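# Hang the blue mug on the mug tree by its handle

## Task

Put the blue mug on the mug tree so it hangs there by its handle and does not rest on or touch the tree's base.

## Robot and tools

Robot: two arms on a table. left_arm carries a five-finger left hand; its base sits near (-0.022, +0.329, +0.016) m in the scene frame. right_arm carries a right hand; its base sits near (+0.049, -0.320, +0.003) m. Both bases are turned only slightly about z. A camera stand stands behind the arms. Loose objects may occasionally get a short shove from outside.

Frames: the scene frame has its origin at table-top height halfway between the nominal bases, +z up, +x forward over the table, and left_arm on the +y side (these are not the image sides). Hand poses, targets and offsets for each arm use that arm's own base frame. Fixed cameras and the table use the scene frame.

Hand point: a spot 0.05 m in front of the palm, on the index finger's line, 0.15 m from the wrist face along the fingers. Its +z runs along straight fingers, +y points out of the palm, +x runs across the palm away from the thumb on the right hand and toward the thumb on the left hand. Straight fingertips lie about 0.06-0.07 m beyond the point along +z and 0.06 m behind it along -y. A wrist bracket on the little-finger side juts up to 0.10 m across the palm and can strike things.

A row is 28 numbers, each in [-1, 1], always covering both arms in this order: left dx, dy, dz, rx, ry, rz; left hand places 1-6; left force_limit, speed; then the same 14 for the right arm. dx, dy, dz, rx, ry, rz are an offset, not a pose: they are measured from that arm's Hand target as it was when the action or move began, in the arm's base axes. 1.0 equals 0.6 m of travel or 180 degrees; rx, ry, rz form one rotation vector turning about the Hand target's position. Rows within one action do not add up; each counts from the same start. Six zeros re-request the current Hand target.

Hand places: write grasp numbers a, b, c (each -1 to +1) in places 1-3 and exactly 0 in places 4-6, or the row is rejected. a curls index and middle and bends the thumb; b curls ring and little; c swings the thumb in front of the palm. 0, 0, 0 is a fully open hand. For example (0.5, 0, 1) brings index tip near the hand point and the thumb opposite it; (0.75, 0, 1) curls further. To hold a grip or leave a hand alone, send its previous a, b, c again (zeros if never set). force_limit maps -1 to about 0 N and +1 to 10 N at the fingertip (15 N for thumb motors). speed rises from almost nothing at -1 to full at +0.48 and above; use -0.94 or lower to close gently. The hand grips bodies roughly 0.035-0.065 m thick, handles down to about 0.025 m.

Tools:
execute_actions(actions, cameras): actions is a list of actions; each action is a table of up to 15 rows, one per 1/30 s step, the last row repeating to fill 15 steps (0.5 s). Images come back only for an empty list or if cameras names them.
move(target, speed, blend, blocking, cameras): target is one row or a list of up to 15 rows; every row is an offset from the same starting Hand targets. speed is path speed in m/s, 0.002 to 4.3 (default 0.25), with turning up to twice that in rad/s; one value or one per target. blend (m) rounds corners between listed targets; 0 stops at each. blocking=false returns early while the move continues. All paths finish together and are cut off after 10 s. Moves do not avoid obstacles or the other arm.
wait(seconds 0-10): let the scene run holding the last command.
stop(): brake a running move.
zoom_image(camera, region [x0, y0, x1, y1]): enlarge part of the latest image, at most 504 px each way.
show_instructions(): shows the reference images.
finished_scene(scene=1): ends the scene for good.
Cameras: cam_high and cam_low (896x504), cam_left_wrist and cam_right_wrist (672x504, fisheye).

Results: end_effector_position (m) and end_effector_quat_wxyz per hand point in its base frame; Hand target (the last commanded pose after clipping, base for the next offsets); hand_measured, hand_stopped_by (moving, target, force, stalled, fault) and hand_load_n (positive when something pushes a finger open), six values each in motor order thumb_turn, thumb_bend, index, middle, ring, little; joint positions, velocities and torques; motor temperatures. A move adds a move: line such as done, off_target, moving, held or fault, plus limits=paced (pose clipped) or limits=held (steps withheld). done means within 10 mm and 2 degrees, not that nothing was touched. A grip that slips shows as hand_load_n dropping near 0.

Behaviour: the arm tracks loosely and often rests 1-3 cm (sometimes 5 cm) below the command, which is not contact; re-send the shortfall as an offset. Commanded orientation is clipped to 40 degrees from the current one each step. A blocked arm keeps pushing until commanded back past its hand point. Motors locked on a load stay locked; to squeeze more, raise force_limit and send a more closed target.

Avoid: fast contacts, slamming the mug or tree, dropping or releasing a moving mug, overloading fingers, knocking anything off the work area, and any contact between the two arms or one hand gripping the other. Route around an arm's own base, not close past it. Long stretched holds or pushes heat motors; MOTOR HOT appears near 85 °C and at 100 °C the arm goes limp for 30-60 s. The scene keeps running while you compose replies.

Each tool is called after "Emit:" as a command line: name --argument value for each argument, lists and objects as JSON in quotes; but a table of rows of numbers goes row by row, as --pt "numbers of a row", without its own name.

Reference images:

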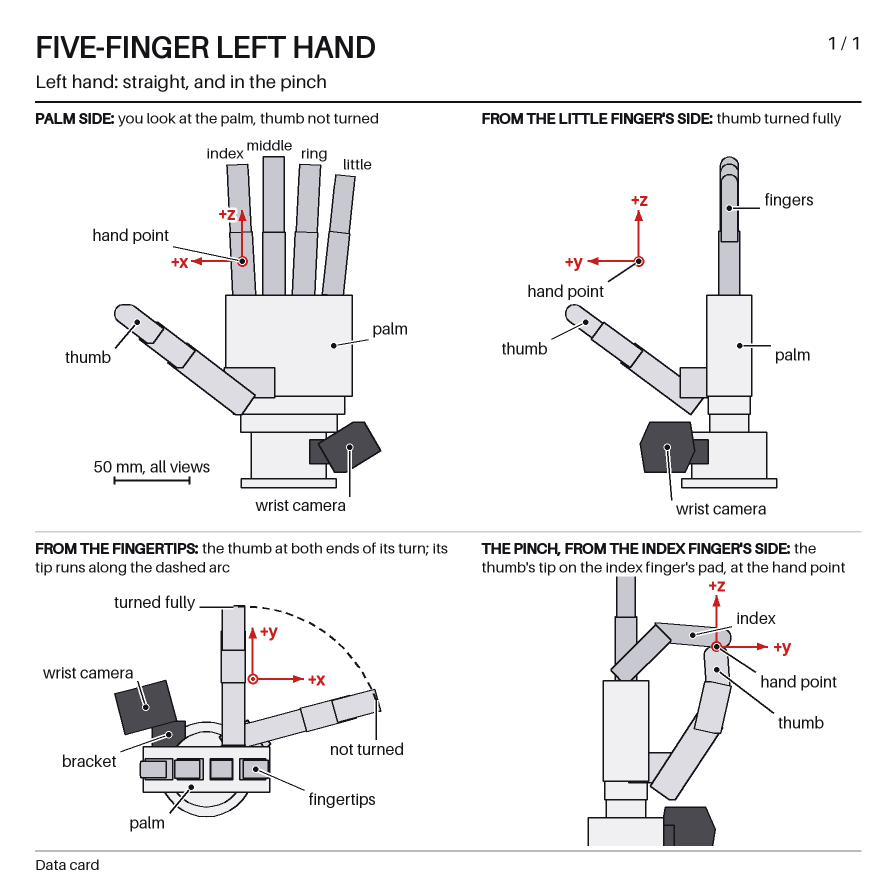

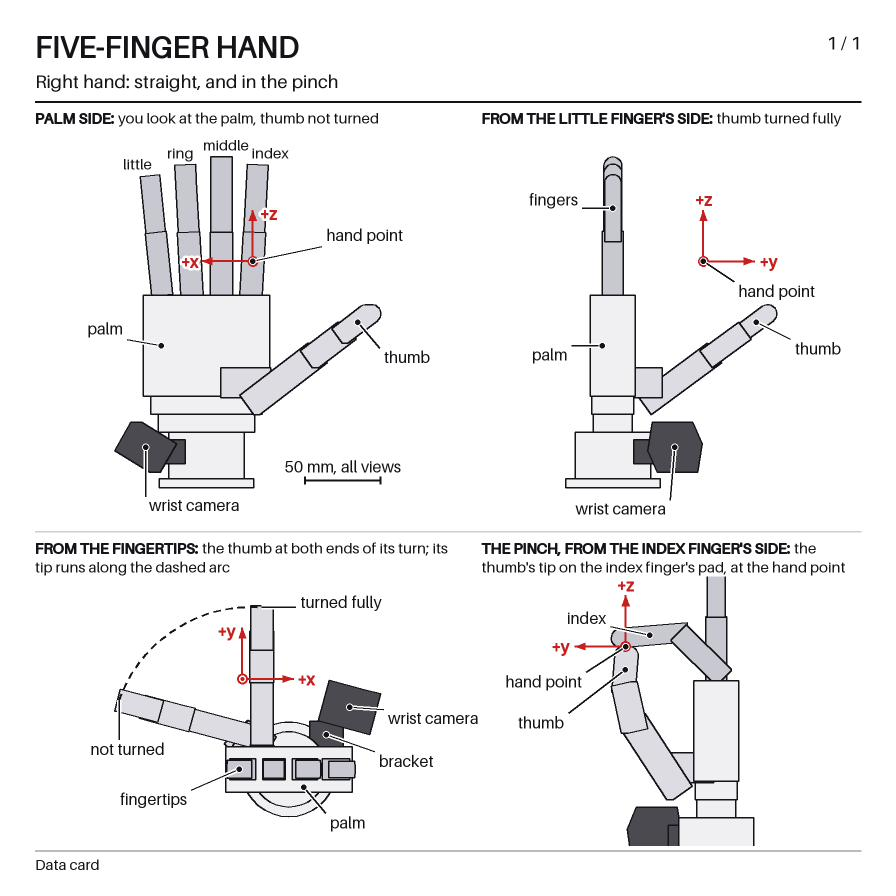

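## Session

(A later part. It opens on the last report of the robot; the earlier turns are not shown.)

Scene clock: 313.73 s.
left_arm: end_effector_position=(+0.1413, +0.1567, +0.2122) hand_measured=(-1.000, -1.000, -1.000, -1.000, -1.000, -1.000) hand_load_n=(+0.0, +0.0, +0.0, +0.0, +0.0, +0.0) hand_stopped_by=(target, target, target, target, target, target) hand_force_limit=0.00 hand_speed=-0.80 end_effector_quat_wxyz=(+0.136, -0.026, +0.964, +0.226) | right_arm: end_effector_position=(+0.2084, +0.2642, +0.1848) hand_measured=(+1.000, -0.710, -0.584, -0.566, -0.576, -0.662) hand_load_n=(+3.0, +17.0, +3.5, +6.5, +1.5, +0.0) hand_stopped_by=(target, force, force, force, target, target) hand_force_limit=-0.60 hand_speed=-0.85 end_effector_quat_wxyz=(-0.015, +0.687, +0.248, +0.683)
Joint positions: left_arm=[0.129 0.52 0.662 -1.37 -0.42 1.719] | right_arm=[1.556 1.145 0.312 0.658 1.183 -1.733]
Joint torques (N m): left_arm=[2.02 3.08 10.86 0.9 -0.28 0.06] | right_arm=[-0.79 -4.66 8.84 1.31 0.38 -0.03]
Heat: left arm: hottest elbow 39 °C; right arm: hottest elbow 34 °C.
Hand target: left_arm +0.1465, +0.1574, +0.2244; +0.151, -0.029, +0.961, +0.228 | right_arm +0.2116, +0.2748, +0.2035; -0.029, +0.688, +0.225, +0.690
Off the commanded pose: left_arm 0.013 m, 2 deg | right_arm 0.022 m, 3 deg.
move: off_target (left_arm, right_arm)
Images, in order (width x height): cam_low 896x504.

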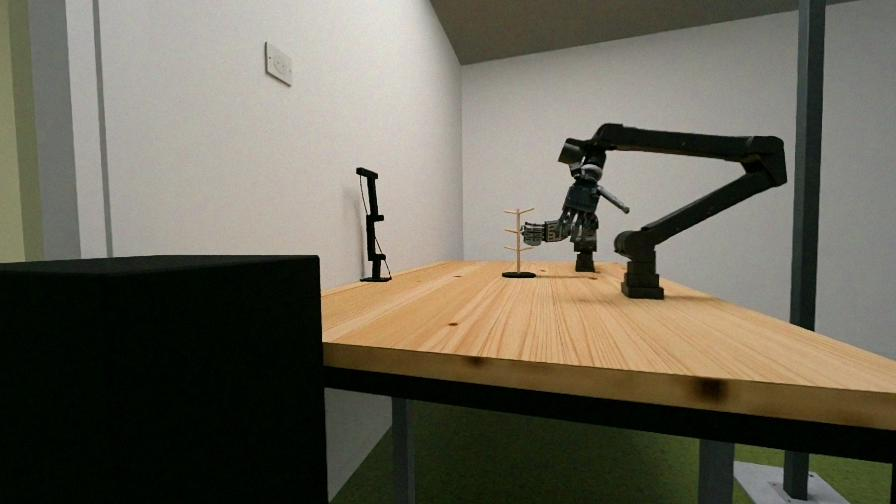

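Emit:
move --target '[0,0,0,0,0,0,0,0,0,0,0,0,0,-0.8,0,0,0,0,0,0,0.0,-0.86,1,0,0,0,-0.6,-0.94]' --speed 0.05 --cameras '["cam_low","cam_high"]'

Emit:
zoom_image --camera "cam_low" --region '[500, 200, 550, 250]'

Emit:
zoom_image --camera "cam_high" --region '[360, 160, 420, 220]'

Scene clock: 319.43 s.
left_arm: end_effector_position=(+0.1413, +0.1567, +0.2122) hand_measured=(-1.000, -1.000, -1.000, -1.000, -1.000, -1.000) hand_load_n=(+0.0, +0.0, +0.0, +0.0, +0.0, +0.0) hand_stopped_by=(target, target, target, target, target, target) hand_force_limit=0.00 hand_speed=-0.80 end_effector_quat_wxyz=(+0.136, -0.026, +0.964, +0.226) | right_arm: end_effector_position=(+0.2085, +0.2653, +0.1880) hand_measured=(+1.000, -0.706, -0.828, -1.000, -1.000, -1.000) hand_load_n=(+0.0, +0.0, +0.0, +0.0, +0.0, +0.0) hand_stopped_by=(target, force, target, target, target, target) hand_force_limit=-0.60 hand_speed=-0.94 end_effector_quat_wxyz=(-0.018, +0.687, +0.244, +0.685)
Joint positions: left_arm=[0.129 0.52 0.662 -1.37 -0.42 1.719] | right_arm=[1.556 1.14 0.317 0.657 1.185 -1.732]
Joint torques (N m): left_arm=[1.49 2.73 10.78 0.99 -0.28 0.02] | right_arm=[-0.85 -4.31 8.55 1.16 0.31 -0.03]
Heat: left arm: hottest elbow 39 °C; right arm: hottest elbow 34 °C.
Hand target: left_arm +0.1465, +0.1574, +0.2244; +0.151, -0.029, +0.961, +0.228 | right_arm +0.2116, +0.2747, +0.2035; -0.028, +0.688, +0.225, +0.690
Off the commanded pose: left_arm 0.013 m, 2 deg | right_arm 0.018 m, 3 deg.
move: off_target (left_arm, right_arm)
Images, in order (width x height): cam_high 896x504, cam_low 896x504.

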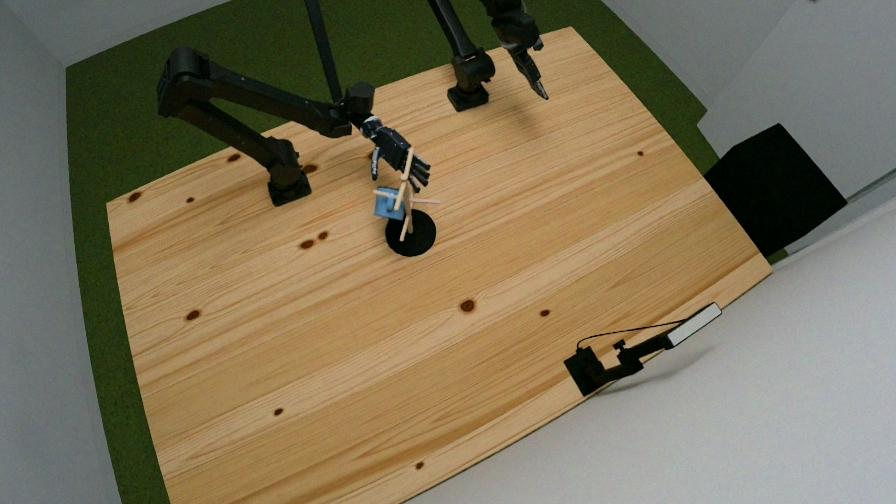

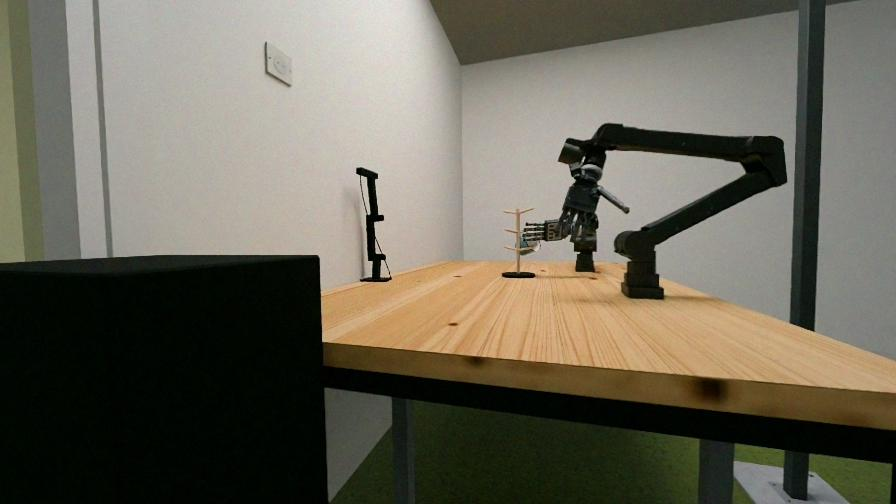

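Scaled by 10.080 from the camera's 896x504 image, which has a finer 1280x720 frame.

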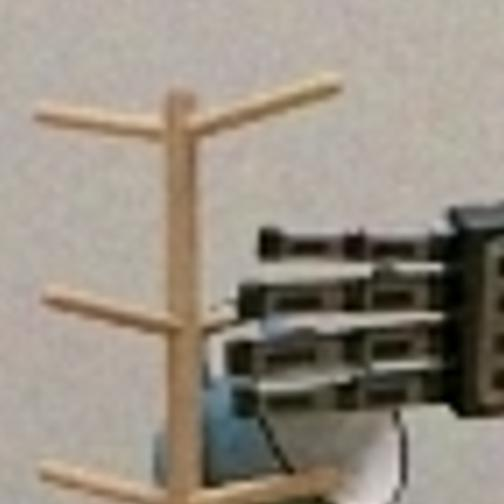

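Scaled by 8.400 from the camera's 896x504 image, which has a finer 1280x720 frame.

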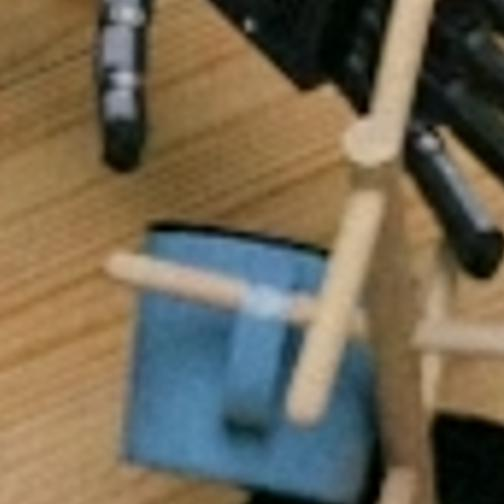

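Emit:
move --target '[0,0,0,0,0,0,0,0,0,0,0,0,0,-0.8,-0.1705,-0.0669,0.0084,0,0,0,0.0,-0.86,1,0,0,0,-0.6,-0.94]' --speed 0.08 --cameras '["cam_low","cam_high"]'

Emit:
zoom_image --camera "cam_low" --region '[500, 200, 550, 280]'

Emit:
zoom_image --camera "cam_high" --region '[360, 160, 420, 220]'

Scene clock: 324.37 s.
left_arm: end_effector_position=(+0.1413, +0.1567, +0.2122) hand_measured=(-1.000, -1.000, -1.000, -1.000, -1.000, -1.000) hand_load_n=(+0.0, +0.0, +0.0, -0.5, +0.0, +0.0) hand_stopped_by=(target, target, target, target, target, target) hand_force_limit=0.00 hand_speed=-0.80 end_effector_quat_wxyz=(+0.136, -0.026, +0.964, +0.226) | right_arm: end_effector_position=(+0.1134, +0.2368, +0.2100) hand_measured=(+1.000, -0.706, -0.828, -1.000, -1.000, -1.000) hand_load_n=(+0.0, +0.0, +0.0, +0.0, +0.0, +0.0) hand_stopped_by=(target, force, target, target, target, target) hand_force_limit=-0.60 hand_speed=-0.94 end_effector_quat_wxyz=(-0.043, +0.668, +0.235, +0.705)
Joint positions: left_arm=[0.129 0.52 0.662 -1.37 -0.42 1.719] | right_arm=[1.962 0.996 0.313 0.4 1.562 -1.566]
Joint torques (N m): left_arm=[2.08 2.96 10.92 0.92 -0.26 0.02] | right_arm=[1.44 -2.55 5.76 0.83 0.44 0.07]
Heat: left arm: hottest elbow 39 °C; right arm: hottest elbow 34 °C.
Hand target: left_arm +0.1465, +0.1574, +0.2244; +0.151, -0.029, +0.961, +0.228 | right_arm +0.1093, +0.2346, +0.2086; -0.028, +0.688, +0.225, +0.690
Off the commanded pose: left_arm 0.013 m, 2 deg | right_arm 0.005 m, 4 deg.
joint sent to its limit (right arm) — joint 5 (wrist yaw), upper limit. The joint targets are off in orientation, not in position.
move: off_target (left_arm, right_arm)
Images, in order (width x height): cam_high 896x504, cam_low 896x504.

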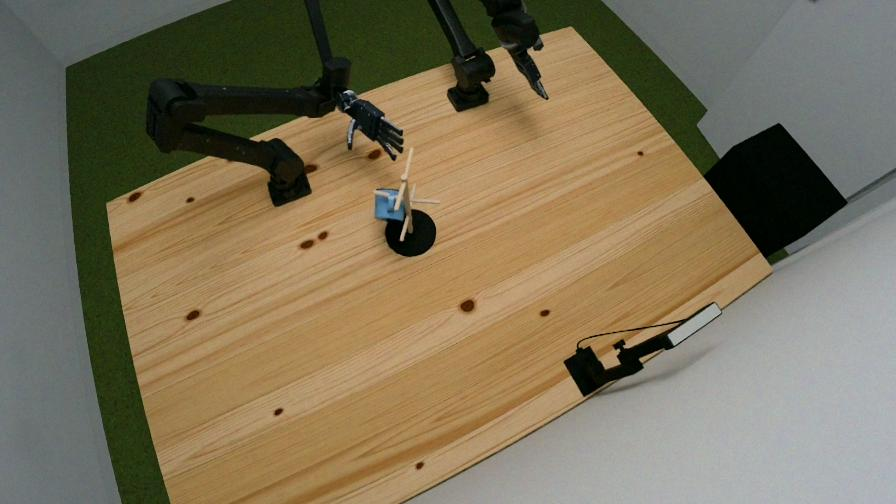

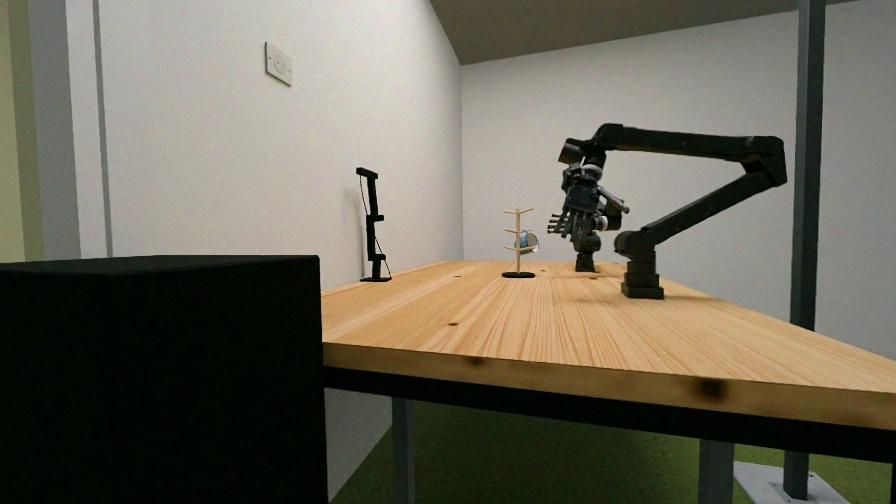

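Scaled by 6.300 from the camera's 896x504 image, which has a finer 1280x720 frame.

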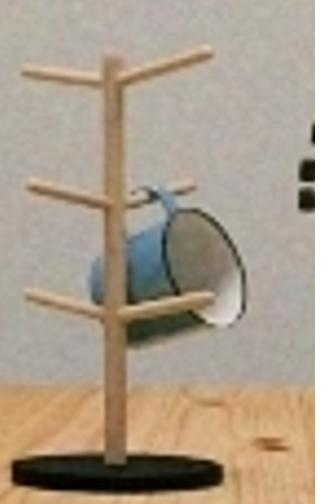

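Scaled by 8.400 from the camera's 896x504 image, which has a finer 1280x720 frame.

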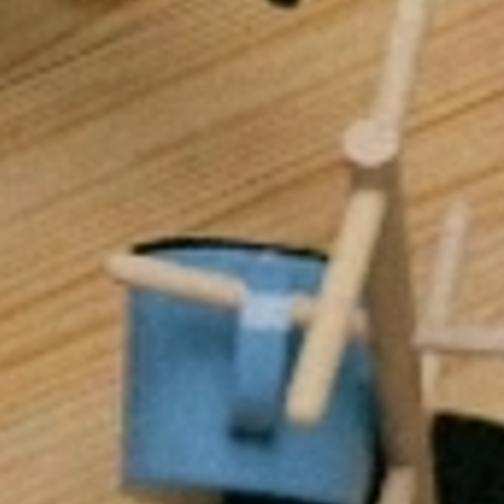

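Emit:
wait --seconds 0.5 --cameras '["cam_low"]'

Emit:
zoom_image --camera "cam_low" --region '[500, 200, 550, 280]'

Scene clock: 325.37 s.
left_arm: end_effector_position=(+0.1413, +0.1567, +0.2122) hand_measured=(-1.000, -1.000, -1.000, -1.000, -1.000, -1.000) hand_load_n=(+0.0, +0.0, +0.0, +0.0, +0.0, +0.0) hand_stopped_by=(target, target, target, target, target, target) hand_force_limit=0.00 hand_speed=-0.80 end_effector_quat_wxyz=(+0.136, -0.026, +0.964, +0.226) | right_arm: end_effector_position=(+0.1133, +0.2369, +0.2100) hand_measured=(+1.000, -0.706, -0.828, -1.000, -1.000, -1.000) hand_load_n=(+0.5, +0.0, +0.0, +0.0, +0.0, +0.0) hand_stopped_by=(target, force, target, target, target, target) hand_force_limit=-0.60 hand_speed=-0.94 end_effector_quat_wxyz=(-0.043, +0.668, +0.235, +0.705)
Joint positions: left_arm=[0.129 0.52 0.662 -1.37 -0.42 1.719] | right_arm=[1.963 0.996 0.313 0.4 1.562 -1.566]
Joint torques (N m): left_arm=[1.26 3.25 10.89 0.96 -0.27 -0.02] | right_arm=[1.55 -2.55 5.76 0.83 0.43 0.06]
Heat: left arm: hottest elbow 39 °C; right arm: hottest elbow 34 °C.
Hand target: left_arm +0.1465, +0.1574, +0.2244; +0.151, -0.029, +0.961, +0.228 | right_arm +0.1092, +0.2347, +0.2086; -0.028, +0.688, +0.225, +0.690
Off the commanded pose: left_arm 0.013 m, 2 deg | right_arm 0.005 m, 4 deg.
wait: 0.50 s; at rest from the start
Images, in order (width x height): cam_low 896x504.

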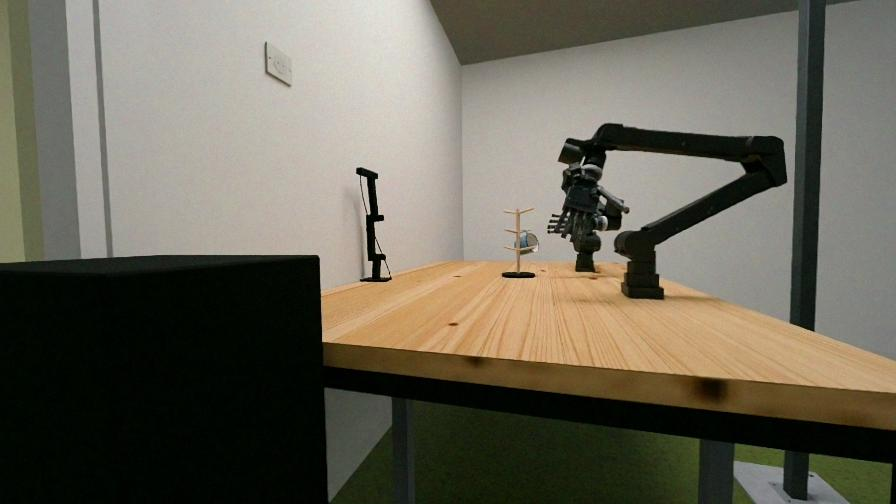

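Scaled by 6.300 from the camera's 896x504 image, which has a finer 1280x720 frame.

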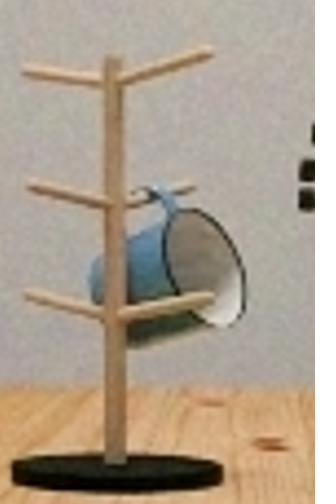

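The mug is hanging still on the branch by its handle, clear of the base, and the hand is away from it.

Emit:
finished_scene --scene 1

The scene is finished: the task was done.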